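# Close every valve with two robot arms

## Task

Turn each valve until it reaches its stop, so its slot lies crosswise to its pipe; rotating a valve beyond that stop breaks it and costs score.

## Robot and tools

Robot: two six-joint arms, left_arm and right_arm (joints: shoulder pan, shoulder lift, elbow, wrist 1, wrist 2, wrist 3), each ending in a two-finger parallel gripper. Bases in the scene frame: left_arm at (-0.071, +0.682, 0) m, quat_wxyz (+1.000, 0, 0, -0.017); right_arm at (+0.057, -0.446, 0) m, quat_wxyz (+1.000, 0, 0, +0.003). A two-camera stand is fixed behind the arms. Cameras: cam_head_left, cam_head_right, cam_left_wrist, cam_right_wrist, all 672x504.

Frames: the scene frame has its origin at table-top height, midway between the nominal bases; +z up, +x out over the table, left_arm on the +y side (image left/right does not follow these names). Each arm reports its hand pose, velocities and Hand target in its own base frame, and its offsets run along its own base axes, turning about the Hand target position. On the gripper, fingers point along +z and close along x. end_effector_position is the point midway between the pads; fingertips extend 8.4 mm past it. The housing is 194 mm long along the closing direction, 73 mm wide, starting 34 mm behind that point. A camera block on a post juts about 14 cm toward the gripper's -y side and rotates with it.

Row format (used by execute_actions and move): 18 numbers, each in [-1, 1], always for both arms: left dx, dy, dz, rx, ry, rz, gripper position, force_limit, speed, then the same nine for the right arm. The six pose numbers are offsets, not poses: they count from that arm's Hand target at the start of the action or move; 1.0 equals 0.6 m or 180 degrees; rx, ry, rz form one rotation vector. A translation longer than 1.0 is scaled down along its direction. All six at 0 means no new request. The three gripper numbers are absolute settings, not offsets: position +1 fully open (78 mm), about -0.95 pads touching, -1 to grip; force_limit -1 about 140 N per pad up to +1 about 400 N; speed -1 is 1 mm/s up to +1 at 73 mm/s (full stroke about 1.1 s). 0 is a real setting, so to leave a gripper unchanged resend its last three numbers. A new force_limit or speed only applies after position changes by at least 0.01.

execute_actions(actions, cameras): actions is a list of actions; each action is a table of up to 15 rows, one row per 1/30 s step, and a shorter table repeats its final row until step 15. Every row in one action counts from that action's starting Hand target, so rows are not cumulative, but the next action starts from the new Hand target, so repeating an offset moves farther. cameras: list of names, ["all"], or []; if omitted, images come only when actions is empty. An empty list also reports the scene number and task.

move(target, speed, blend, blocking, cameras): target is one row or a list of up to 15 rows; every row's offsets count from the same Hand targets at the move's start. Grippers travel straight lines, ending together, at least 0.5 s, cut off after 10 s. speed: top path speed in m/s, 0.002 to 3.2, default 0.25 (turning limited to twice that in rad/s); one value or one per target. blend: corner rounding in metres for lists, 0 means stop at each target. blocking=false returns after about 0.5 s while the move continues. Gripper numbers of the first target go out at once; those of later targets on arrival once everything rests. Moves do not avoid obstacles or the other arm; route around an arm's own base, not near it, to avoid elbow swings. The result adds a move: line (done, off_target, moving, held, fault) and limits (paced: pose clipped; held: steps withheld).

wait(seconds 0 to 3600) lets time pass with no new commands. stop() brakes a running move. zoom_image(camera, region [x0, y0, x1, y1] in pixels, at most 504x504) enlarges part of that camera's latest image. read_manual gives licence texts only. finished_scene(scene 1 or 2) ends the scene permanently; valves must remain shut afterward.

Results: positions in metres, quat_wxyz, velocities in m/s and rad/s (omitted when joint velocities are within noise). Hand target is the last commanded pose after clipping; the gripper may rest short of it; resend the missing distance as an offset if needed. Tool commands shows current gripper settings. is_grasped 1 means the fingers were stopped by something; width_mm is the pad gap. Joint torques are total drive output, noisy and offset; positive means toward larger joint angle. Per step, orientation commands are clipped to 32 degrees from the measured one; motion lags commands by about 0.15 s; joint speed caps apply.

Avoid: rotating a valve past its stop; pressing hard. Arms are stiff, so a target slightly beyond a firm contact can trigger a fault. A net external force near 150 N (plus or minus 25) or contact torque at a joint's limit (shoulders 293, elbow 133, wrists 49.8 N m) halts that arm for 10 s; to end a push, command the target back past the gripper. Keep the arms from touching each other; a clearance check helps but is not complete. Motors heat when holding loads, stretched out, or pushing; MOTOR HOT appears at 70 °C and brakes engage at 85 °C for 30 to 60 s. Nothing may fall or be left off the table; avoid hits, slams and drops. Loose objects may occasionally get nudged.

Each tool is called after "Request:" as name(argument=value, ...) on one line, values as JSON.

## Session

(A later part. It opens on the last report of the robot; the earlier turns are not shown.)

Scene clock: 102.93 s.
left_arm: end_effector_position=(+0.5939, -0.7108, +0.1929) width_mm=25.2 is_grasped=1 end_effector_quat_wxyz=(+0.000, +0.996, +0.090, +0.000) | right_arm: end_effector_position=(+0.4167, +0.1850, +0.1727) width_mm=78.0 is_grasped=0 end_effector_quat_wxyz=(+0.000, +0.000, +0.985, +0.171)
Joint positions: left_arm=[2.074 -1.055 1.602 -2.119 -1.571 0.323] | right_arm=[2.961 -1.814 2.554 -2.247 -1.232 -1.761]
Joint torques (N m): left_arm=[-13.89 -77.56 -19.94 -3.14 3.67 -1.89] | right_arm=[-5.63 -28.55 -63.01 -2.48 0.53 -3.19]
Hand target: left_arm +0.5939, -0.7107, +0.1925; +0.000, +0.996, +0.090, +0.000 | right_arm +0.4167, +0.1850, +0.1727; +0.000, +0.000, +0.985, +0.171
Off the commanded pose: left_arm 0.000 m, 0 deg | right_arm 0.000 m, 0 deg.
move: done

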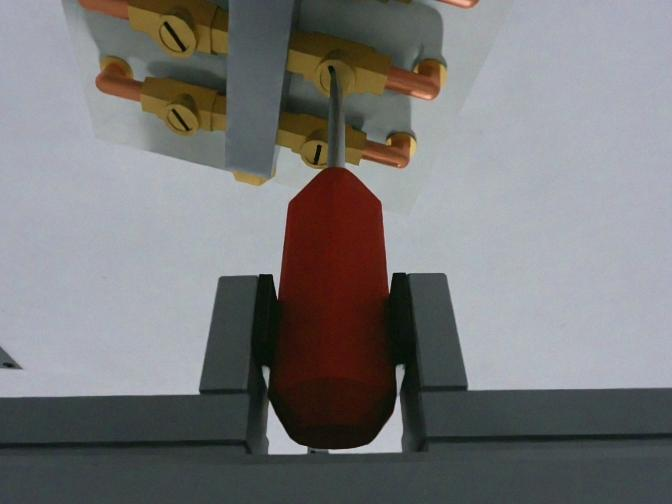

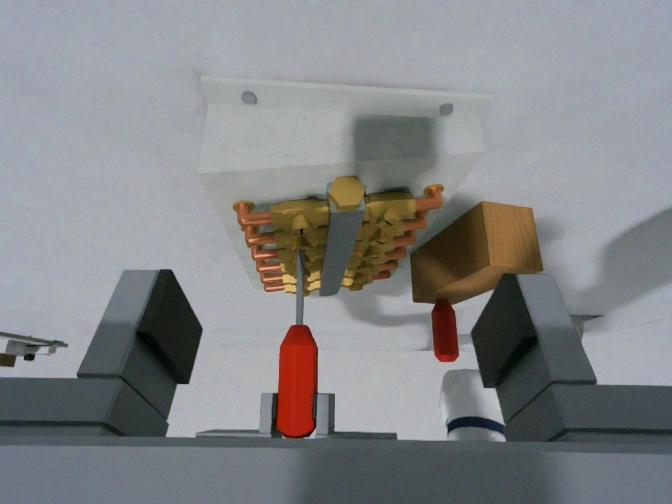

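Request:
move(target=[[0,0,0.0025,0,0,0,-0.98,0,-0.5,0,0,0,0,0,0,1,1,1],[-0.0009,-0.0005,0.0025,0,0,0,-0.98,0,-0.5,0,0,0,0,0,0,1,1,1],[-0.0009,-0.0005,0.0003,0,0,0,-0.98,0,-0.5,0,0,0,0,0,0,1,1,1]], speed=0.01, cameras=["cam_left_wrist","cam_right_wrist"])

Request:
zoom_image(camera="cam_left_wrist", region=[315, 55, 355, 95])

Request:
zoom_image(camera="cam_right_wrist", region=[285, 235, 325, 275])

Scene clock: 104.03 s.
left_arm: end_effector_position=(+0.5934, -0.7110, +0.1931) width_mm=25.2 is_grasped=1 end_effector_quat_wxyz=(+0.000, +0.996, +0.090, +0.000) | right_arm: end_effector_position=(+0.4167, +0.1850, +0.1727) width_mm=78.0 is_grasped=0 end_effector_quat_wxyz=(+0.000, +0.000, +0.985, +0.171)
Joint positions: left_arm=[2.073 -1.056 1.602 -2.118 -1.571 0.322] | right_arm=[2.961 -1.814 2.554 -2.247 -1.232 -1.761]
Joint torques (N m): left_arm=[-15.81 -99.32 -27.72 -5.41 -0.06 -1.72] | right_arm=[-5.68 -27.21 -62.63 -2.49 0.87 -3.22]
Hand target: left_arm +0.5933, -0.7110, +0.1927; +0.000, +0.996, +0.090, +0.000 | right_arm +0.4167, +0.1850, +0.1727; +0.000, +0.000, +0.985, +0.171
Off the commanded pose: left_arm 0.000 m, 0 deg | right_arm 0.000 m, 0 deg.
move: done

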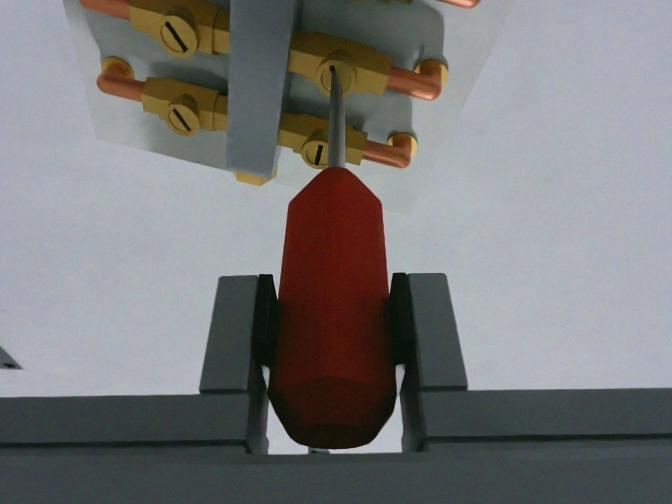

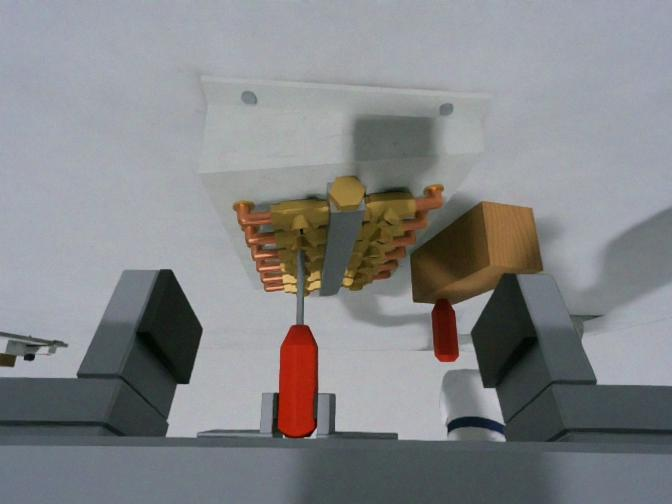

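Scaled by 12.600.

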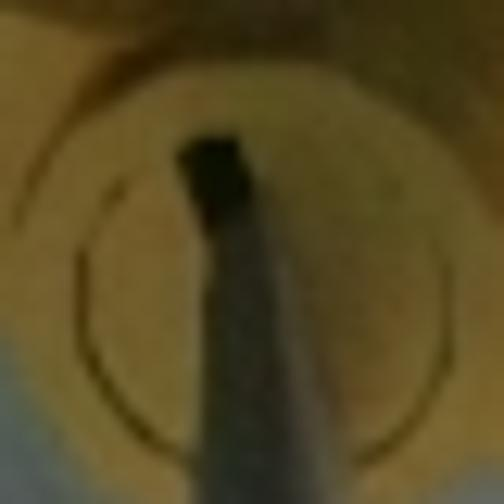

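Scaled by 12.600.

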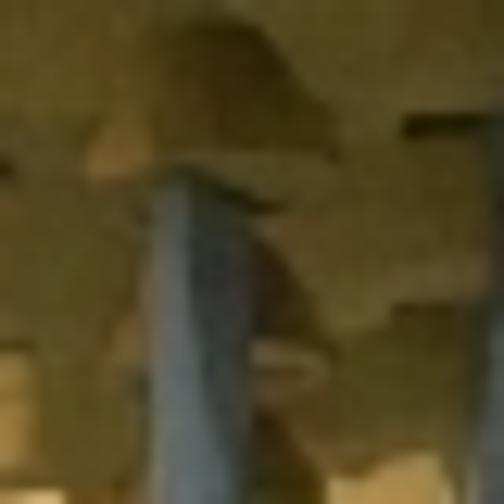

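Request:
move(target=[0.0007,0.0004,0.0006,0,0,-0.0444,-0.98,0,-0.5,0,0,0,0,0,0,1,1,1], speed=0.05, cameras=["cam_left_wrist"])

Request:
zoom_image(camera="cam_left_wrist", region=[315, 55, 355, 95])

Scene clock: 106.40 s.
left_arm: end_effector_position=(+0.5938, -0.7107, +0.1930) width_mm=25.2 is_grasped=1 end_effector_quat_wxyz=(+0.000, +1.000, +0.021, +0.000) | right_arm: end_effector_position=(+0.4167, +0.1850, +0.1727) width_mm=78.0 is_grasped=0 end_effector_quat_wxyz=(+0.000, +0.000, +0.985, +0.171)
Joint positions: left_arm=[2.074 -1.056 1.602 -2.118 -1.571 0.462] | right_arm=[2.961 -1.814 2.554 -2.247 -1.232 -1.761]
Joint torques (N m): left_arm=[10.19 -141.09 -37.73 0.42 -0.21 2.64] | right_arm=[-5.4 -27.19 -63.3 -2.44 0.61 -3.4]
Hand target: left_arm +0.5938, -0.7107, +0.1931; +0.000, +1.000, +0.021, +0.000 | right_arm +0.4167, +0.1850, +0.1727; +0.000, +0.000, +0.985, +0.171
Off the commanded pose: left_arm 0.000 m, 0 deg | right_arm 0.000 m, 0 deg.
move: done

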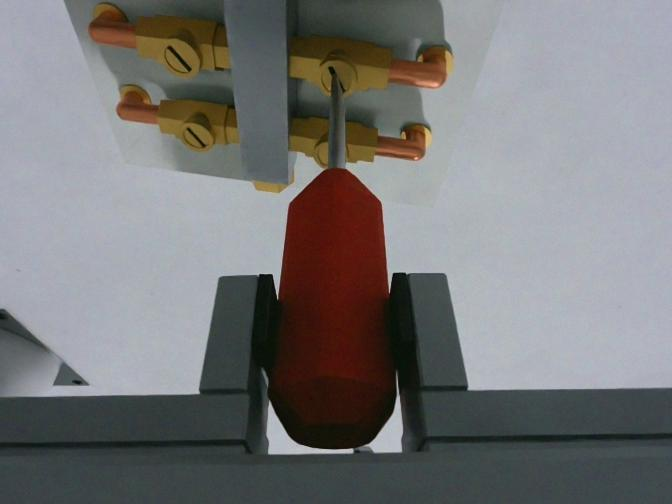

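Scaled by 12.600.

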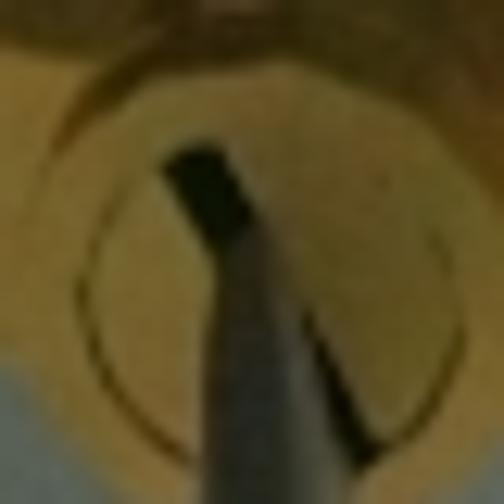

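Request:
move(target=[[0,0,0.002,0,0,0,-0.98,0,-0.5,0,0,0,0,0,0,1,1,1],[-0.0013,-0.0007,0.002,0,0,0.06,-0.98,0,-0.5,0,0,0,0,0,0,1,1,1],[-0.0013,-0.0007,0.0003,0,0,0.06,-0.98,0,-0.5,0,0,0,0,0,0,1,1,1]], speed=0.05, cameras=["cam_left_wrist"])

Request:
zoom_image(camera="cam_left_wrist", region=[315, 55, 355, 95])

Scene clock: 109.60 s.
left_arm: end_effector_position=(+0.5930, -0.7112, +0.1935) width_mm=25.2 is_grasped=1 end_effector_quat_wxyz=(+0.000, +0.993, +0.114, +0.000) | right_arm: end_effector_position=(+0.4167, +0.1850, +0.1727) width_mm=78.0 is_grasped=0 end_effector_quat_wxyz=(+0.000, +0.000, +0.985, +0.171)
Joint positions: left_arm=[2.073 -1.056 1.602 -2.117 -1.571 0.273] | right_arm=[2.961 -1.814 2.554 -2.247 -1.232 -1.761]
Joint torques (N m): left_arm=[-15.93 -129.18 -38.21 -8.36 4.34 -1.84] | right_arm=[-5.77 -29.99 -63.54 -2.67 0.94 -3.02]
Hand target: left_arm +0.5930, -0.7112, +0.1933; +0.000, +0.993, +0.115, +0.000 | right_arm +0.4167, +0.1850, +0.1727; +0.000, +0.000, +0.985, +0.171
Off the commanded pose: left_arm 0.000 m, 0 deg | right_arm 0.000 m, 0 deg.
move: done

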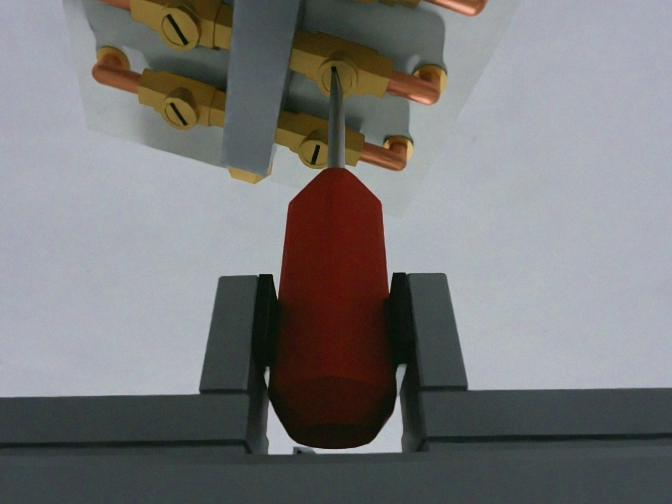

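Scaled by 12.600.

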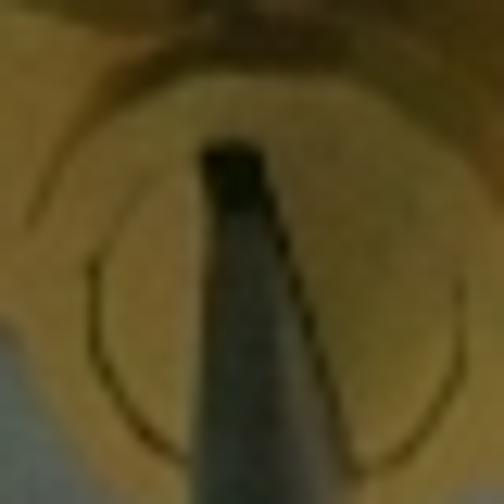

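Request:
move(target=[0,0,-0.002,0,0,0,-0.98,0,-0.5,0,0,0,0,0,0,1,1,1], speed=0.01, cameras=["cam_left_wrist"])

Request:
zoom_image(camera="cam_left_wrist", region=[315, 55, 355, 95])

Scene clock: 110.20 s.
left_arm: end_effector_position=(+0.5930, -0.7112, +0.1921) width_mm=25.2 is_grasped=1 end_effector_quat_wxyz=(+0.000, +0.993, +0.115, +0.000) | right_arm: end_effector_position=(+0.4167, +0.1850, +0.1727) width_mm=78.0 is_grasped=0 end_effector_quat_wxyz=(+0.000, +0.000, +0.985, +0.171)
Joint positions: left_arm=[2.073 -1.055 1.603 -2.119 -1.571 0.272] | right_arm=[2.961 -1.814 2.554 -2.247 -1.232 -1.761]
Joint torques (N m): left_arm=[-14.79 -129.25 -38.92 -8.28 3.89 -1.98] | right_arm=[-6.71 -26.86 -63.3 -2.62 0.9 -2.77]
Hand target: left_arm +0.5930, -0.7112, +0.1921; +0.000, +0.993, +0.115, +0.000 | right_arm +0.4167, +0.1850, +0.1727; +0.000, +0.000, +0.985, +0.171
Off the commanded pose: left_arm 0.000 m, 0 deg | right_arm 0.000 m, 0 deg.
move: done

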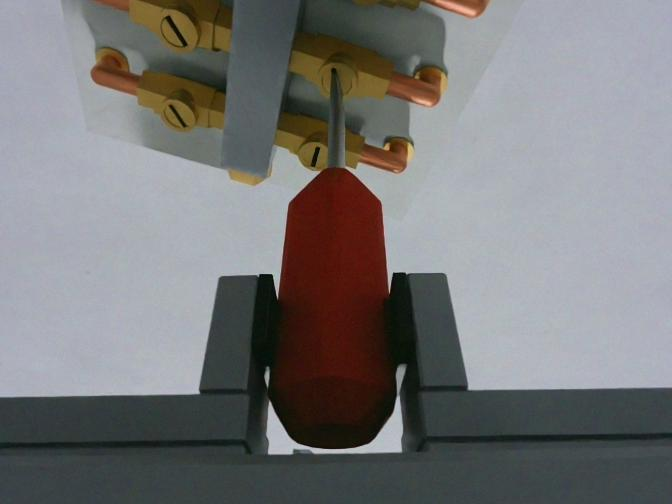

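Scaled by 12.600.

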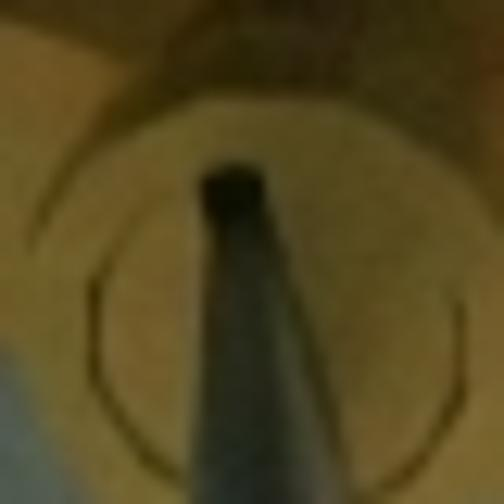

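Request:
move(target=[0,0,-0.0014,0,0,0,-0.98,0,-0.5,0,0,0,0,0,0,1,1,1], speed=0.01)

Scene clock: 110.80 s.
left_arm: end_effector_position=(+0.5930, -0.7112, +0.1912) width_mm=25.2 is_grasped=1 end_effector_quat_wxyz=(+0.000, +0.993, +0.115, +0.000) | right_arm: end_effector_position=(+0.4167, +0.1850, +0.1727) width_mm=78.0 is_grasped=0 end_effector_quat_wxyz=(+0.000, +0.000, +0.985, +0.171)
Joint positions: left_arm=[2.073 -1.054 1.604 -2.121 -1.571 0.272] | right_arm=[2.961 -1.814 2.554 -2.247 -1.232 -1.761]
Joint torques (N m): left_arm=[-14.8 -128.04 -37.9 -8.09 2.5 -1.78] | right_arm=[-5.5 -27.3 -62.81 -2.76 1.05 -3.04]
Hand target: left_arm +0.5930, -0.7112, +0.1912; +0.000, +0.993, +0.115, +0.000 | right_arm +0.4167, +0.1850, +0.1727; +0.000, +0.000, +0.985, +0.171
Off the commanded pose: left_arm 0.000 m, 0 deg | right_arm 0.000 m, 0 deg.
move: done

Request:
move(target=[0.0014,0.0006,0.0002,0,0,-0.0833,-0.98,0,-0.5,0,0,0,0,0,0,1,1,1], speed=0.08, cameras=["cam_left_wrist"])

Request:
zoom_image(camera="cam_left_wrist", region=[315, 55, 355, 95])

Scene clock: 113.23 s.
left_arm: end_effector_position=(+0.5938, -0.7108, +0.1913) width_mm=25.2 is_grasped=1 end_effector_quat_wxyz=(+0.000, +1.000, -0.016, +0.000) | right_arm: end_effector_position=(+0.4167, +0.1850, +0.1727) width_mm=78.0 is_grasped=0 end_effector_quat_wxyz=(+0.000, +0.000, +0.985, +0.171)
Joint positions: left_arm=[2.074 -1.054 1.603 -2.12 -1.571 0.535] | right_arm=[2.961 -1.814 2.554 -2.247 -1.232 -1.761]
Joint torques (N m): left_arm=[8.92 -135.28 -50.59 -3.28 -6.64 2.52] | right_arm=[-6.55 -26.99 -62.53 -2.67 1.12 -3.13]
Hand target: left_arm +0.5938, -0.7108, +0.1913; +0.000, +1.000, -0.016, +0.000 | right_arm +0.4167, +0.1850, +0.1727; +0.000, +0.000, +0.985, +0.171
Off the commanded pose: left_arm 0.000 m, 0 deg | right_arm 0.000 m, 0 deg.
move: done

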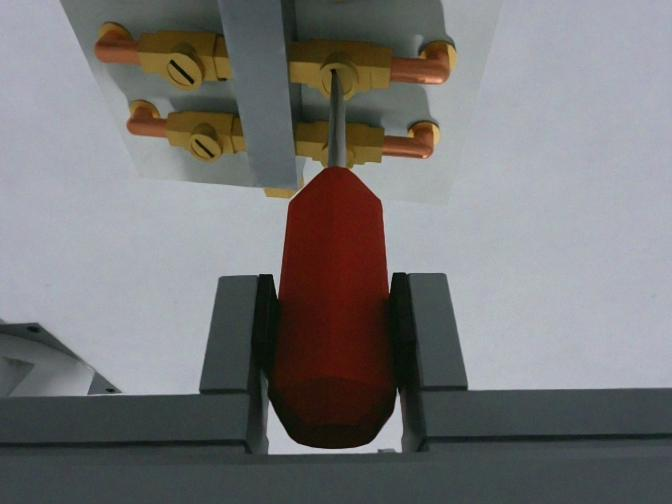

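Scaled by 12.600.

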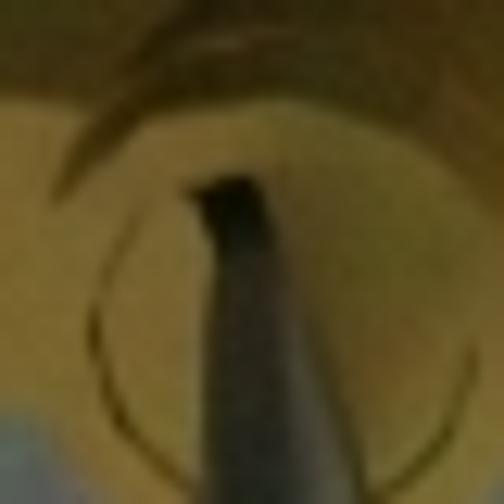

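Request:
move(target=[0.0014,0.0014,0.0,0,0,-0.0711,-0.98,0,-0.5,0,0,0,0,0,0,1,1,1], speed=0.08, cameras=["cam_left_wrist"])

Request:
zoom_image(camera="cam_left_wrist", region=[315, 55, 355, 95])

Scene clock: 115.40 s.
left_arm: end_effector_position=(+0.5947, -0.7100, +0.1913) width_mm=25.2 is_grasped=1 end_effector_quat_wxyz=(+0.000, +0.992, -0.127, +0.000) | right_arm: end_effector_position=(+0.4167, +0.1850, +0.1727) width_mm=78.0 is_grasped=0 end_effector_quat_wxyz=(+0.000, +0.000, +0.985, +0.171)
Joint positions: left_arm=[2.075 -1.054 1.603 -2.12 -1.571 0.759] | right_arm=[2.961 -1.814 2.554 -2.247 -1.232 -1.761]
Joint torques (N m): left_arm=[9.89 -168.89 -37.4 -6.33 -6.34 3.42] | right_arm=[-6.29 -28.43 -63.31 -2.6 1.52 -2.99]
Hand target: left_arm +0.5947, -0.7100, +0.1913; +0.000, +0.992, -0.127, +0.000 | right_arm +0.4167, +0.1850, +0.1727; +0.000, +0.000, +0.985, +0.171
Off the commanded pose: left_arm 0.000 m, 0 deg | right_arm 0.000 m, 0 deg.
move: done

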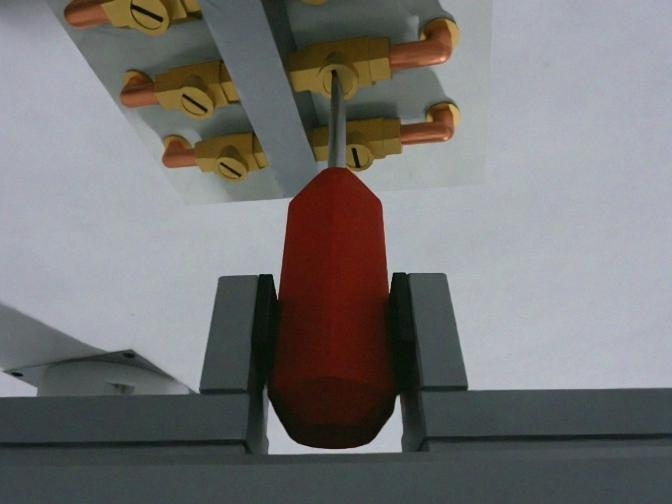

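Scaled by 12.600.

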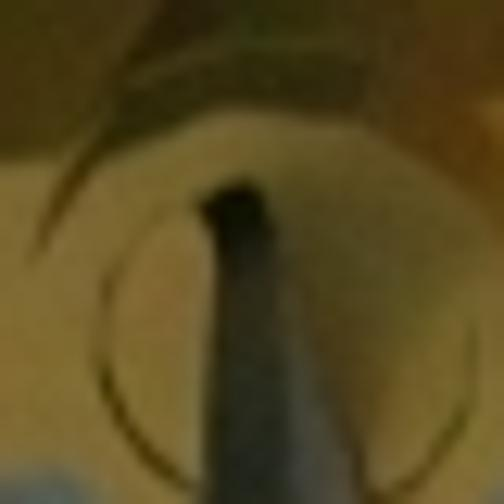

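Request:
move(target=[0.0007,0.0002,0.0,0,0,-0.0333,-0.98,0,-0.5,0,0,0,0,0,0,1,1,1], speed=0.05)

Request:
move(target=[0.0001,0.0,0.0,0,0,-0.0084,-0.98,0,-0.5,0,0,0,0,0,0,1,1,1], speed=0.05, cameras=["cam_left_wrist"])

Request:
zoom_image(camera="cam_left_wrist", region=[315, 55, 355, 95])

Scene clock: 117.07 s.
left_arm: end_effector_position=(+0.5951, -0.7098, +0.1913) width_mm=25.2 is_grasped=1 end_effector_quat_wxyz=(+0.000, +0.984, -0.179, +0.000) | right_arm: end_effector_position=(+0.4167, +0.1850, +0.1727) width_mm=78.0 is_grasped=0 end_effector_quat_wxyz=(+0.000, +0.000, +0.985, +0.171)
Joint positions: left_arm=[2.076 -1.054 1.603 -2.12 -1.571 0.864] | right_arm=[2.961 -1.814 2.554 -2.247 -1.232 -1.761]
Joint torques (N m): left_arm=[10.65 -129.28 -46.76 -1.99 -5.93 3.07] | right_arm=[-4.73 -28.84 -62.83 -2.66 1.33 -2.86]
Hand target: left_arm +0.5951, -0.7098, +0.1913; +0.000, +0.984, -0.179, +0.000 | right_arm +0.4167, +0.1850, +0.1727; +0.000, +0.000, +0.985, +0.171
Off the commanded pose: left_arm 0.000 m, 0 deg | right_arm 0.000 m, 0 deg.
move: done

Scene clock: 117.77 s.
left_arm: end_effector_position=(+0.5951, -0.7098, +0.1913) width_mm=25.2 is_grasped=1 end_effector_quat_wxyz=(+0.000, +0.981, -0.192, +0.000) | right_arm: end_effector_position=(+0.4167, +0.1850, +0.1727) width_mm=78.0 is_grasped=0 end_effector_quat_wxyz=(+0.000, +0.000, +0.985, +0.171)
Joint positions: left_arm=[2.076 -1.054 1.603 -2.12 -1.571 0.891] | right_arm=[2.961 -1.814 2.554 -2.247 -1.232 -1.761]
Joint torques (N m): left_arm=[10.8 -126.65 -46.91 -1.81 -5.87 3.21] | right_arm=[-5.22 -27.69 -63.13 -2.83 1.21 -2.84]
Hand target: left_arm +0.5951, -0.7098, +0.1913; +0.000, +0.981, -0.192, +0.000 | right_arm +0.4167, +0.1850, +0.1727; +0.000, +0.000, +0.985, +0.171
Off the commanded pose: left_arm 0.000 m, 0 deg | right_arm 0.000 m, 0 deg.
move: done

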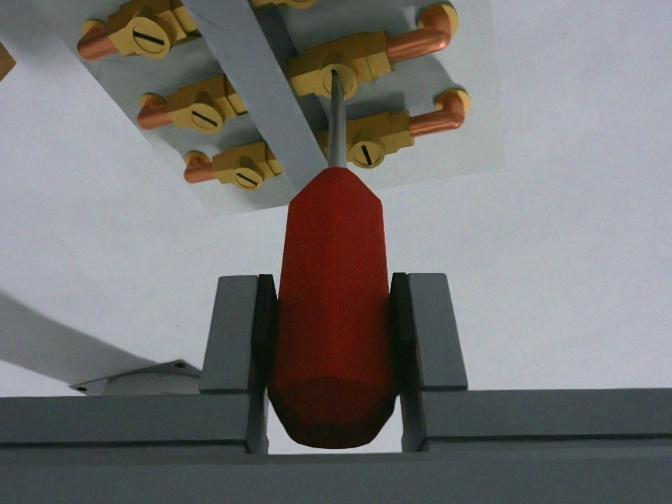

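Scaled by 12.600.

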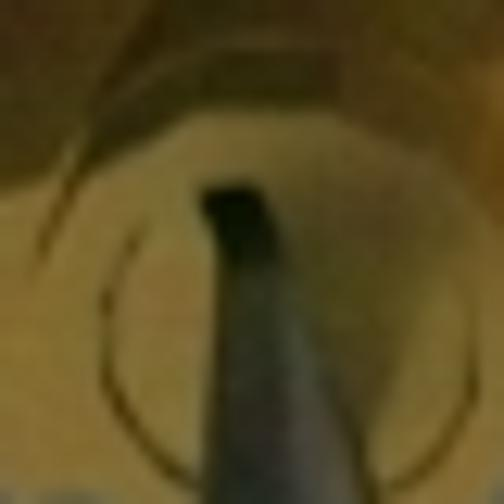

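Request:
move(target=[0.0002,0.0,0.0,0,0,-0.0084,-0.98,0,-0.5,0,0,0,0,0,0,1,1,1], speed=0.05)

Request:
move(target=[0.0001,0.0,0.0,0,0,-0.0084,-0.98,0,-0.5,0,0,0,0,0,0,1,1,1], speed=0.05, cameras=["cam_left_wrist"])

Request:
zoom_image(camera="cam_left_wrist", region=[315, 55, 355, 95])

Scene clock: 118.60 s.
left_arm: end_effector_position=(+0.5953, -0.7098, +0.1913) width_mm=25.2 is_grasped=1 end_effector_quat_wxyz=(+0.000, +0.979, -0.205, +0.000) | right_arm: end_effector_position=(+0.4167, +0.1850, +0.1727) width_mm=78.0 is_grasped=0 end_effector_quat_wxyz=(+0.000, +0.000, +0.985, +0.171)
Joint positions: left_arm=[2.076 -1.054 1.603 -2.12 -1.571 0.918] | right_arm=[2.961 -1.814 2.554 -2.247 -1.232 -1.761]
Joint torques (N m): left_arm=[11.2 -127.37 -47.1 -2.07 -5.45 2.82] | right_arm=[-4.69 -28.16 -63.31 -2.6 1.51 -2.99]
Hand target: left_arm +0.5953, -0.7098, +0.1913; +0.000, +0.979, -0.205, +0.000 | right_arm +0.4167, +0.1850, +0.1727; +0.000, +0.000, +0.985, +0.171
Off the commanded pose: left_arm 0.000 m, 0 deg | right_arm 0.000 m, 0 deg.
move: done

Scene clock: 119.30 s.
left_arm: end_effector_position=(+0.5953, -0.7098, +0.1913) width_mm=25.2 is_grasped=1 end_effector_quat_wxyz=(+0.000, +0.976, -0.218, +0.000) | right_arm: end_effector_position=(+0.4167, +0.1850, +0.1727) width_mm=78.0 is_grasped=0 end_effector_quat_wxyz=(+0.000, +0.000, +0.985, +0.171)
Joint positions: left_arm=[2.076 -1.054 1.603 -2.12 -1.571 0.944] | right_arm=[2.961 -1.814 2.554 -2.247 -1.232 -1.761]
Joint torques (N m): left_arm=[10.34 -127.35 -46.81 -1.79 -5.8 4.11] | right_arm=[-5.47 -26.75 -62.91 -2.83 1.73 -2.91]
Hand target: left_arm +0.5953, -0.7098, +0.1913; +0.000, +0.976, -0.218, +0.000 | right_arm +0.4167, +0.1850, +0.1727; +0.000, +0.000, +0.985, +0.171
Off the commanded pose: left_arm 0.000 m, 0 deg | right_arm 0.000 m, 0 deg.
move: done

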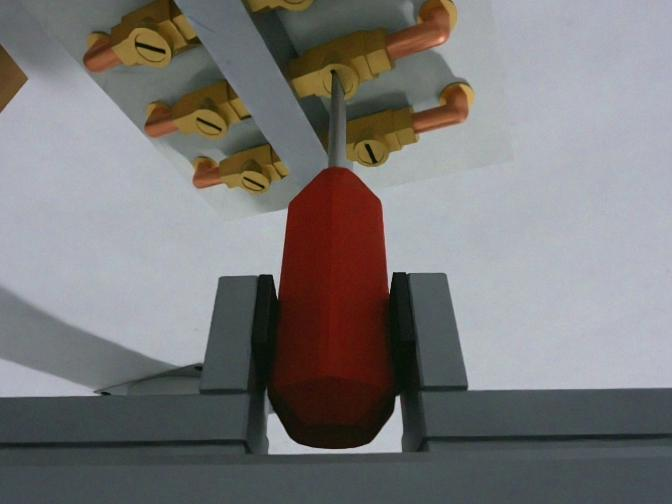

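Scaled by 12.600.

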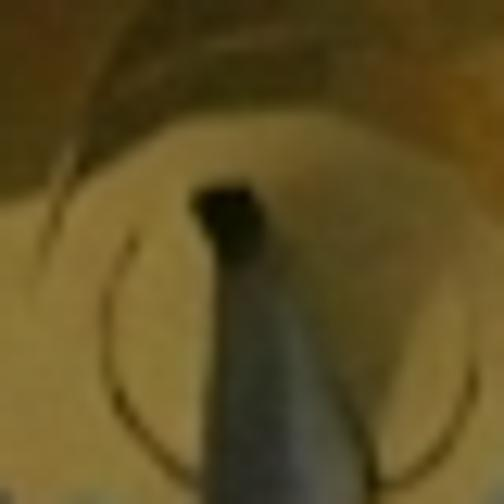

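Request:
move(target=[[-0.0009,-0.0003,0,0,0,0.042,-0.98,0,-0.5,0,0,0,0,0,0,1,1,1],[-0.0009,-0.0003,0.006,0,0,0.042,-0.98,0,-0.5,0,0,0,0,0,0,1,1,1],[-0.0009,-0.0003,0.02,0,0,0.042,-0.98,0,-0.5,0,0,0,0,0,0,1,1,1]], speed=0.05, cameras=["cam_left_wrist","cam_right_wrist"])

Request:
zoom_image(camera="cam_left_wrist", region=[305, 35, 375, 105])

Request:
zoom_image(camera="cam_right_wrist", region=[270, 210, 340, 280])

Scene clock: 121.77 s.
left_arm: end_effector_position=(+0.5948, -0.7100, +0.2031) width_mm=25.2 is_grasped=1 end_effector_quat_wxyz=(+0.000, +0.988, -0.153, +0.000) | right_arm: end_effector_position=(+0.4167, +0.1850, +0.1727) width_mm=78.0 is_grasped=0 end_effector_quat_wxyz=(+0.000, +0.000, +0.985, +0.171)
Joint positions: left_arm=[2.075 -1.064 1.595 -2.102 -1.571 0.812] | right_arm=[2.961 -1.814 2.554 -2.247 -1.232 -1.761]
Joint torques (N m): left_arm=[-1.72 -169.41 -49.97 -3.71 3.71 -1.75] | right_arm=[-4.59 -26.21 -62.66 -2.75 1.35 -2.86]
Hand target: left_arm +0.5948, -0.7100, +0.2033; +0.000, +0.988, -0.153, +0.000 | right_arm +0.4167, +0.1850, +0.1727; +0.000, +0.000, +0.985, +0.171
Off the commanded pose: left_arm 0.000 m, 0 deg | right_arm 0.000 m, 0 deg.
move: done

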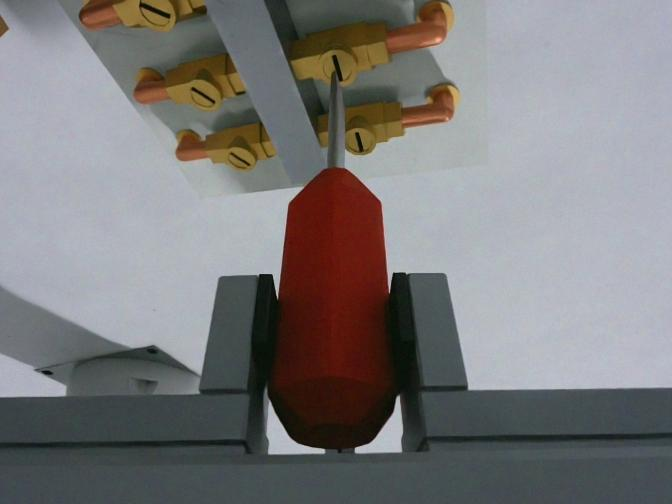

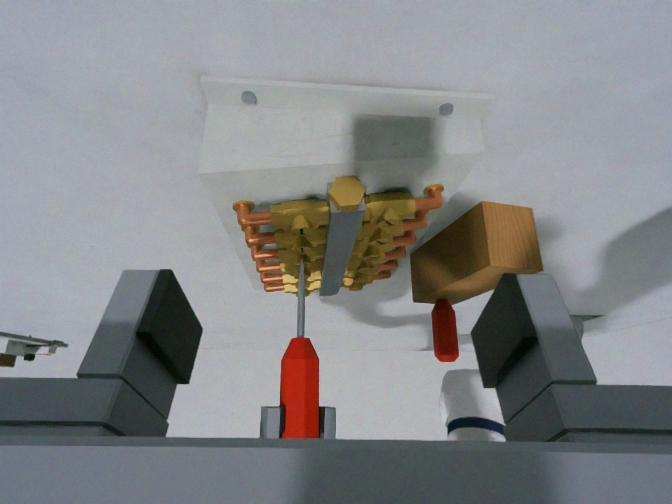

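Scaled by 7.200.

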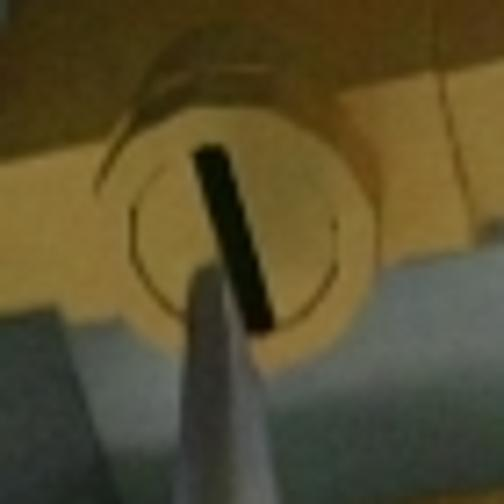

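Scaled by 7.200.

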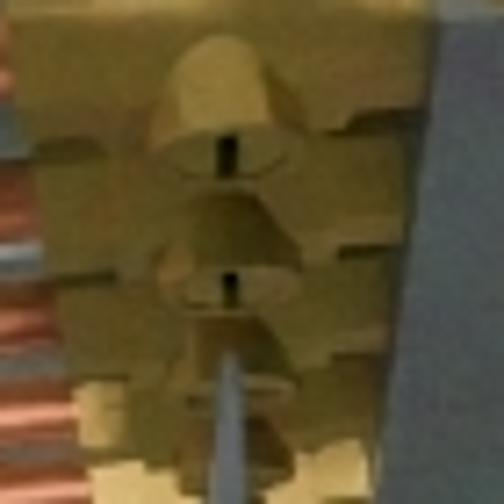

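Request:
move(target=[[-0.0028,0.058,0,0,0,0.5113,-0.98,0,-0.5,0,0,0,0,0,0,1,1,1],[-0.0028,0.058,-0.0125,0,0,0.5113,-0.98,0,-0.5,0,0,0,0,0,0,1,1,1]], speed=0.3, cameras=["cam_left_wrist"])

Request:
zoom_image(camera="cam_left_wrist", region=[315, 55, 355, 95])

Scene clock: 125.73 s.
left_arm: end_effector_position=(+0.5931, -0.6752, +0.1960) width_mm=25.2 is_grasped=1 end_effector_quat_wxyz=(+0.000, +0.796, +0.605, +0.000) | right_arm: end_effector_position=(+0.4167, +0.1850, +0.1727) width_mm=78.0 is_grasped=0 end_effector_quat_wxyz=(+0.000, +0.000, +0.985, +0.171)
Joint positions: left_arm=[2.093 -1.097 1.662 -2.136 -1.57 -0.777] | right_arm=[2.961 -1.814 2.554 -2.247 -1.232 -1.761]
Joint torques (N m): left_arm=[11.14 -126.66 -39.18 -7.88 4.08 -1.92] | right_arm=[-5.65 -27.12 -63.01 -2.75 1.77 -2.76]
Hand target: left_arm +0.5931, -0.6752, +0.1958; +0.000, +0.796, +0.605, +0.000 | right_arm +0.4167, +0.1850, +0.1727; +0.000, +0.000, +0.985, +0.171
Off the commanded pose: left_arm 0.000 m, 0 deg | right_arm 0.000 m, 0 deg.
move: done

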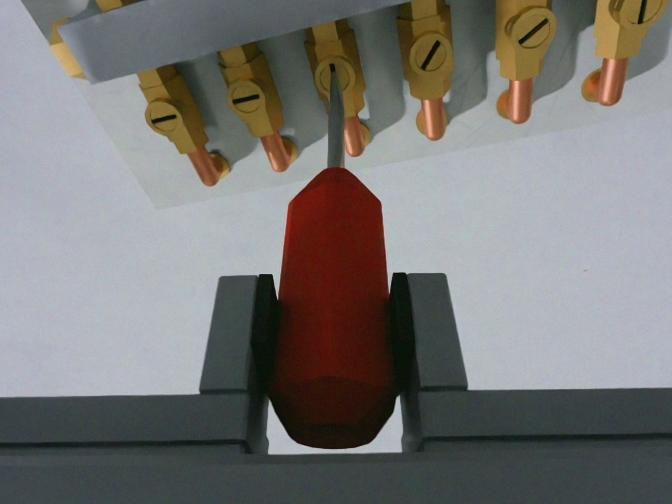

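Scaled by 12.600.

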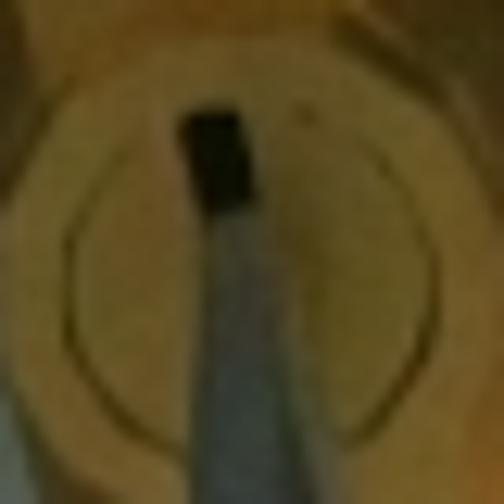

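Request:
move(target=[[-0.0008,-0.0011,0,0,0,-0.0111,-0.98,0,-0.5,0,0,0,0,0,0,1,1,1],[-0.0008,-0.0011,-0.0038,0,0,-0.0111,-0.98,0,-0.5,0,0,0,0,0,0,1,1,1]], speed=0.03, cameras=["cam_left_wrist"])

Request:
zoom_image(camera="cam_left_wrist", region=[315, 55, 355, 95])

Scene clock: 127.07 s.
left_arm: end_effector_position=(+0.5926, -0.6759, +0.1938) width_mm=25.2 is_grasped=1 end_effector_quat_wxyz=(+0.000, +0.807, +0.591, +0.000) | right_arm: end_effector_position=(+0.4167, +0.1850, +0.1727) width_mm=78.0 is_grasped=0 end_effector_quat_wxyz=(+0.000, +0.000, +0.985, +0.171)
Joint positions: left_arm=[2.092 -1.095 1.663 -2.139 -1.57 -0.743] | right_arm=[2.961 -1.814 2.554 -2.247 -1.232 -1.761]
Joint torques (N m): left_arm=[-14.44 -125.4 -40.17 -8.02 3.07 2.51] | right_arm=[-5.03 -26.24 -63.15 -2.79 1.55 -2.67]
Hand target: left_arm +0.5926, -0.6759, +0.1936; +0.000, +0.807, +0.591, +0.000 | right_arm +0.4167, +0.1850, +0.1727; +0.000, +0.000, +0.985, +0.171
Off the commanded pose: left_arm 0.000 m, 0 deg | right_arm 0.000 m, 0 deg.
move: done

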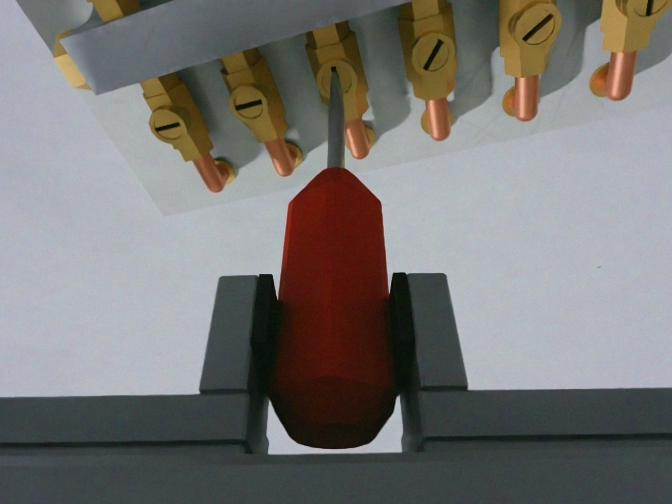

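Scaled by 12.600.

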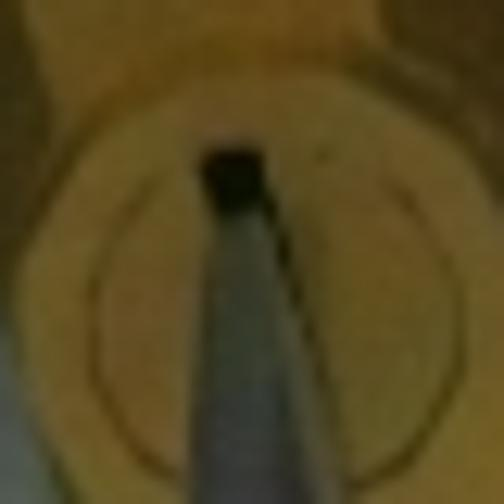

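Request:
move(target=[0,0,-0.003,0,0,0,-0.98,0,-0.5,0,0,0,0,0,0,1,1,1], speed=0.01)

Request:
move(target=[0,0,-0.001,0,0,0,-0.98,0,-0.5,0,0,0,0,0,0,1,1,1], speed=0.01)

Scene clock: 127.67 s.
left_arm: end_effector_position=(+0.5926, -0.6759, +0.1918) width_mm=25.2 is_grasped=1 end_effector_quat_wxyz=(+0.000, +0.807, +0.591, +0.000) | right_arm: end_effector_position=(+0.4167, +0.1850, +0.1727) width_mm=78.0 is_grasped=0 end_effector_quat_wxyz=(+0.000, +0.000, +0.985, +0.171)
Joint positions: left_arm=[2.092 -1.093 1.664 -2.142 -1.57 -0.743] | right_arm=[2.961 -1.814 2.554 -2.247 -1.232 -1.761]
Joint torques (N m): left_arm=[-13.76 -123.18 -38.3 -7.87 1.52 2.25] | right_arm=[-5.23 -27.3 -62.88 -2.62 1.69 -2.88]
Hand target: left_arm +0.5926, -0.6759, +0.1918; +0.000, +0.807, +0.591, +0.000 | right_arm +0.4167, +0.1850, +0.1727; +0.000, +0.000, +0.985, +0.171
Off the commanded pose: left_arm 0.000 m, 0 deg | right_arm 0.000 m, 0 deg.
move: done

Scene clock: 128.17 s.
left_arm: end_effector_position=(+0.5926, -0.6759, +0.1912) width_mm=25.2 is_grasped=1 end_effector_quat_wxyz=(+0.000, +0.807, +0.591, +0.000) | right_arm: end_effector_position=(+0.4167, +0.1850, +0.1727) width_mm=78.0 is_grasped=0 end_effector_quat_wxyz=(+0.000, +0.000, +0.985, +0.171)
Joint positions: left_arm=[2.092 -1.092 1.665 -2.144 -1.57 -0.743] | right_arm=[2.961 -1.814 2.554 -2.247 -1.232 -1.761]
Joint torques (N m): left_arm=[-12.55 -120.11 -37.45 -7.83 -0.11 2.35] | right_arm=[-5.2 -28.83 -63.64 -2.76 1.68 -2.83]
Hand target: left_arm +0.5926, -0.6759, +0.1912; +0.000, +0.807, +0.591, +0.000 | right_arm +0.4167, +0.1850, +0.1727; +0.000, +0.000, +0.985, +0.171
Off the commanded pose: left_arm 0.000 m, 0 deg | right_arm 0.000 m, 0 deg.
move: done

Request:
move(target=[[0,0.004,0.0002,0,0,-0.1667,-0.98,0,-0.5,0,0,0,0,0,0,1,1,1],[0.002,0.0075,0.0002,0,0,-0.3333,-0.98,0,-0.5,0,0,0,0,0,0,1,1,1],[0.0052,0.0094,0.0002,0,0,-0.4889,-0.98,0,-0.5,0,0,0,0,0,0,1,1,1]], speed=0.15, blend=0.001, cameras=["cam_left_wrist"])

Request:
zoom_image(camera="cam_left_wrist", region=[315, 55, 355, 95])

Scene clock: 134.17 s.
left_arm: end_effector_position=(+0.5957, -0.6702, +0.1913) width_mm=25.2 is_grasped=1 end_effector_quat_wxyz=(+0.000, +0.991, -0.135, +0.000) | right_arm: end_effector_position=(+0.4167, +0.1850, +0.1727) width_mm=78.0 is_grasped=0 end_effector_quat_wxyz=(+0.000, +0.000, +0.985, +0.171)
Joint positions: left_arm=[2.098 -1.095 1.67 -2.146 -1.571 0.799] | right_arm=[2.961 -1.814 2.554 -2.247 -1.232 -1.761]
Joint torques (N m): left_arm=[6.59 -113.27 -42.66 -0.93 -7.28 2.36] | right_arm=[-5.2 -27.41 -63.15 -2.7 2.2 -2.7]
Hand target: left_arm +0.5957, -0.6702, +0.1913; +0.000, +0.991, -0.135, +0.000 | right_arm +0.4167, +0.1850, +0.1727; +0.000, +0.000, +0.985, +0.171
Off the commanded pose: left_arm 0.000 m, 0 deg | right_arm 0.000 m, 0 deg.
move: done

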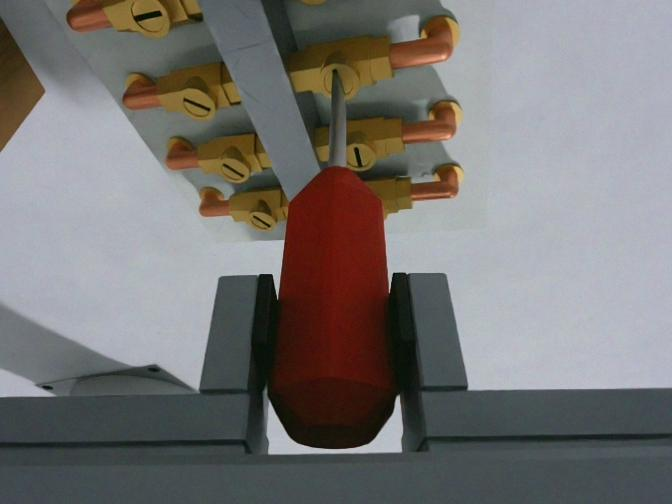

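Scaled by 12.600.

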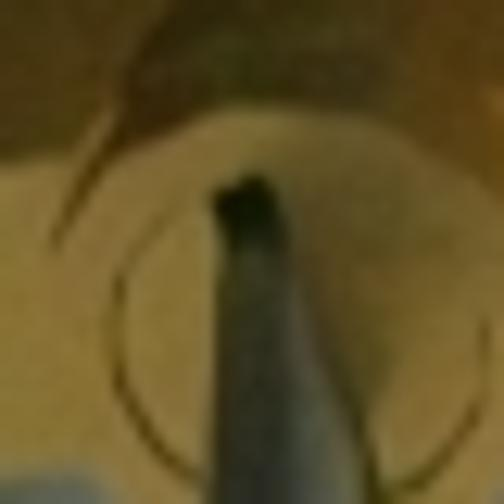

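Request:
move(target=[0.0018,-0.0001,0.0,0,0,-0.0333,-0.98,0,-0.5,0,0,0,0,0,0,1,1,1], speed=0.05)

Request:
move(target=[0.0001,0.0,0.0,0,0,-0.0084,-0.98,0,-0.5,0,0,0,0,0,0,1,1,1], speed=0.05)

Request:
move(target=[0.0001,0.0,0.0,0,0,-0.0084,-0.98,0,-0.5,0,0,0,0,0,0,1,1,1], speed=0.05, cameras=["cam_left_wrist"])

Request:
zoom_image(camera="cam_left_wrist", region=[315, 55, 355, 95])

Scene clock: 135.87 s.
left_arm: end_effector_position=(+0.5968, -0.6703, +0.1913) width_mm=25.2 is_grasped=1 end_effector_quat_wxyz=(+0.000, +0.982, -0.187, +0.000) | right_arm: end_effector_position=(+0.4167, +0.1850, +0.1727) width_mm=78.0 is_grasped=0 end_effector_quat_wxyz=(+0.000, +0.000, +0.985, +0.171)
Joint positions: left_arm=[2.099 -1.094 1.668 -2.145 -1.571 0.904] | right_arm=[2.961 -1.814 2.554 -2.247 -1.232 -1.761]
Joint torques (N m): left_arm=[13.52 -106.81 -43.54 -2.21 -4.13 2.03] | right_arm=[-4.28 -27.01 -63.4 -2.76 2.36 -2.53]
Hand target: left_arm +0.5968, -0.6703, +0.1913; +0.000, +0.982, -0.187, +0.000 | right_arm +0.4167, +0.1850, +0.1727; +0.000, +0.000, +0.985, +0.171
Off the commanded pose: left_arm 0.000 m, 0 deg | right_arm 0.000 m, 0 deg.
move: done

Scene clock: 136.57 s.
left_arm: end_effector_position=(+0.5969, -0.6703, +0.1913) width_mm=25.2 is_grasped=1 end_effector_quat_wxyz=(+0.000, +0.980, -0.200, +0.000) | right_arm: end_effector_position=(+0.4167, +0.1850, +0.1727) width_mm=78.0 is_grasped=0 end_effector_quat_wxyz=(+0.000, +0.000, +0.985, +0.171)
Joint positions: left_arm=[2.099 -1.094 1.668 -2.145 -1.571 0.931] | right_arm=[2.961 -1.814 2.554 -2.247 -1.232 -1.761]
Joint torques (N m): left_arm=[11.62 -108.1 -42.68 -1.7 -4.79 3.52] | right_arm=[-5.98 -27.68 -63.53 -3.03 2.12 -2.45]
Hand target: left_arm +0.5969, -0.6703, +0.1913; +0.000, +0.980, -0.200, +0.000 | right_arm +0.4167, +0.1850, +0.1727; +0.000, +0.000, +0.985, +0.171
Off the commanded pose: left_arm 0.000 m, 0 deg | right_arm 0.000 m, 0 deg.
move: done

Scene clock: 137.27 s.
left_arm: end_effector_position=(+0.5969, -0.6703, +0.1913) width_mm=25.2 is_grasped=1 end_effector_quat_wxyz=(+0.000, +0.977, -0.213, +0.000) | right_arm: end_effector_position=(+0.4167, +0.1850, +0.1727) width_mm=78.0 is_grasped=0 end_effector_quat_wxyz=(+0.000, +0.000, +0.985, +0.171)
Joint positions: left_arm=[2.099 -1.094 1.668 -2.145 -1.571 0.957] | right_arm=[2.961 -1.814 2.554 -2.247 -1.232 -1.761]
Joint torques (N m): left_arm=[10.12 -109.57 -43.06 -1.67 -5 3.6] | right_arm=[-6.33 -27.16 -63.11 -3.05 2.08 -2.77]
Hand target: left_arm +0.5969, -0.6703, +0.1913; +0.000, +0.977, -0.213, +0.000 | right_arm +0.4167, +0.1850, +0.1727; +0.000, +0.000, +0.985, +0.171
Off the commanded pose: left_arm 0.000 m, 0 deg | right_arm 0.000 m, 0 deg.
move: done

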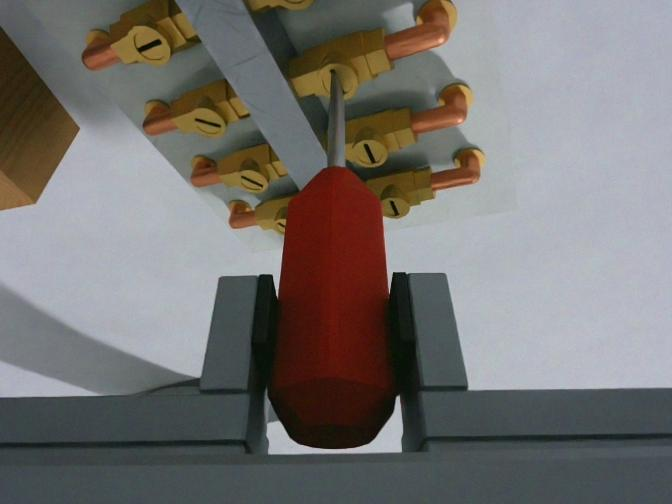

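Scaled by 12.600.

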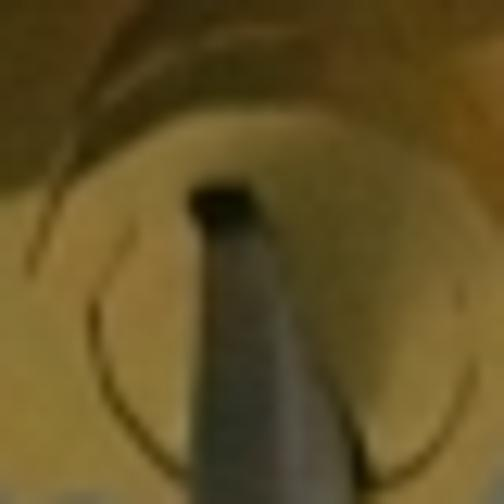

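Request:
move(target=[0.0001,0.0,0.0,0,0,-0.0084,-0.98,0,-0.5,0,0,0,0,0,0,1,1,1], speed=0.05)

Scene clock: 138.03 s.
left_arm: end_effector_position=(+0.5970, -0.6703, +0.1913) width_mm=25.2 is_grasped=1 end_effector_quat_wxyz=(+0.000, +0.974, -0.226, +0.000) | right_arm: end_effector_position=(+0.4167, +0.1850, +0.1727) width_mm=78.0 is_grasped=0 end_effector_quat_wxyz=(+0.000, +0.000, +0.985, +0.171)
Joint positions: left_arm=[2.099 -1.094 1.668 -2.145 -1.571 0.984] | right_arm=[2.961 -1.814 2.554 -2.247 -1.232 -1.761]
Joint torques (N m): left_arm=[10.21 -109.87 -42.25 -1.74 -5.14 4.52] | right_arm=[-2.81 -28.23 -63.01 -2.93 2.19 -2.32]
Hand target: left_arm +0.5970, -0.6703, +0.1913; +0.000, +0.974, -0.226, +0.000 | right_arm +0.4167, +0.1850, +0.1727; +0.000, +0.000, +0.985, +0.171
Off the commanded pose: left_arm 0.000 m, 0 deg | right_arm 0.000 m, 0 deg.
move: done

Request:
move(target=[[-0.0012,-0.0002,0,0,0,0.0472,-0.98,0,-0.5,0,0,0,0,0,0,1,1,1],[-0.0012,-0.0002,0.0197,0,0,0.0472,-0.98,0,-0.5,0,0,0,0,0,0,1,1,1],[-0.0048,0.0625,0.0197,0,0,0.3272,-0.98,0,-0.5,0,0,0,0,0,0,1,1,1],[-0.0048,0.0625,0.0077,0,0,0.3272,-0.98,0,-0.5,0,0,0,0,0,0,1,1,1]], speed=[0.05,0.03,0.25,0.1], cameras=["cam_left_wrist"])

Request:
zoom_image(camera="cam_left_wrist", region=[315, 55, 355, 95])

Scene clock: 143.50 s.
left_arm: end_effector_position=(+0.5941, -0.6328, +0.1961) width_mm=25.2 is_grasped=1 end_effector_quat_wxyz=(+0.000, +0.959, +0.282, +0.000) | right_arm: end_effector_position=(+0.4167, +0.1850, +0.1727) width_mm=78.0 is_grasped=0 end_effector_quat_wxyz=(+0.000, +0.000, +0.985, +0.171)
Joint positions: left_arm=[2.119 -1.14 1.729 -2.161 -1.571 -0.025] | right_arm=[2.961 -1.814 2.554 -2.247 -1.232 -1.761]
Joint torques (N m): left_arm=[13.66 -116.15 -38.83 -8.47 4.14 -1.88] | right_arm=[-3.11 -27.88 -62.95 -3.08 2.5 -2.29]
Hand target: left_arm +0.5941, -0.6328, +0.1959; +0.000, +0.959, +0.282, +0.000 | right_arm +0.4167, +0.1850, +0.1727; +0.000, +0.000, +0.985, +0.171
Off the commanded pose: left_arm 0.000 m, 0 deg | right_arm 0.000 m, 0 deg.
move: done

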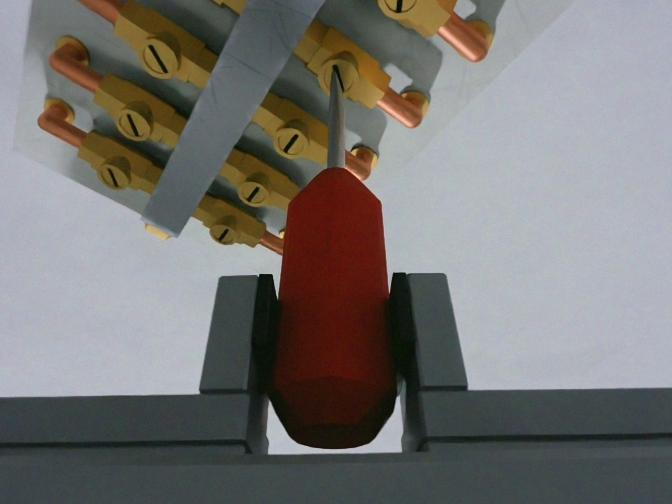

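Scaled by 12.600.

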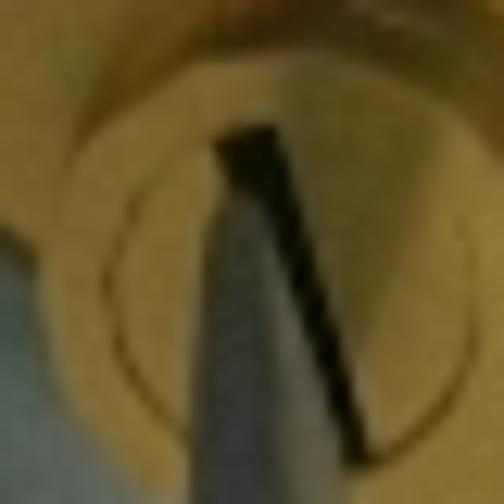

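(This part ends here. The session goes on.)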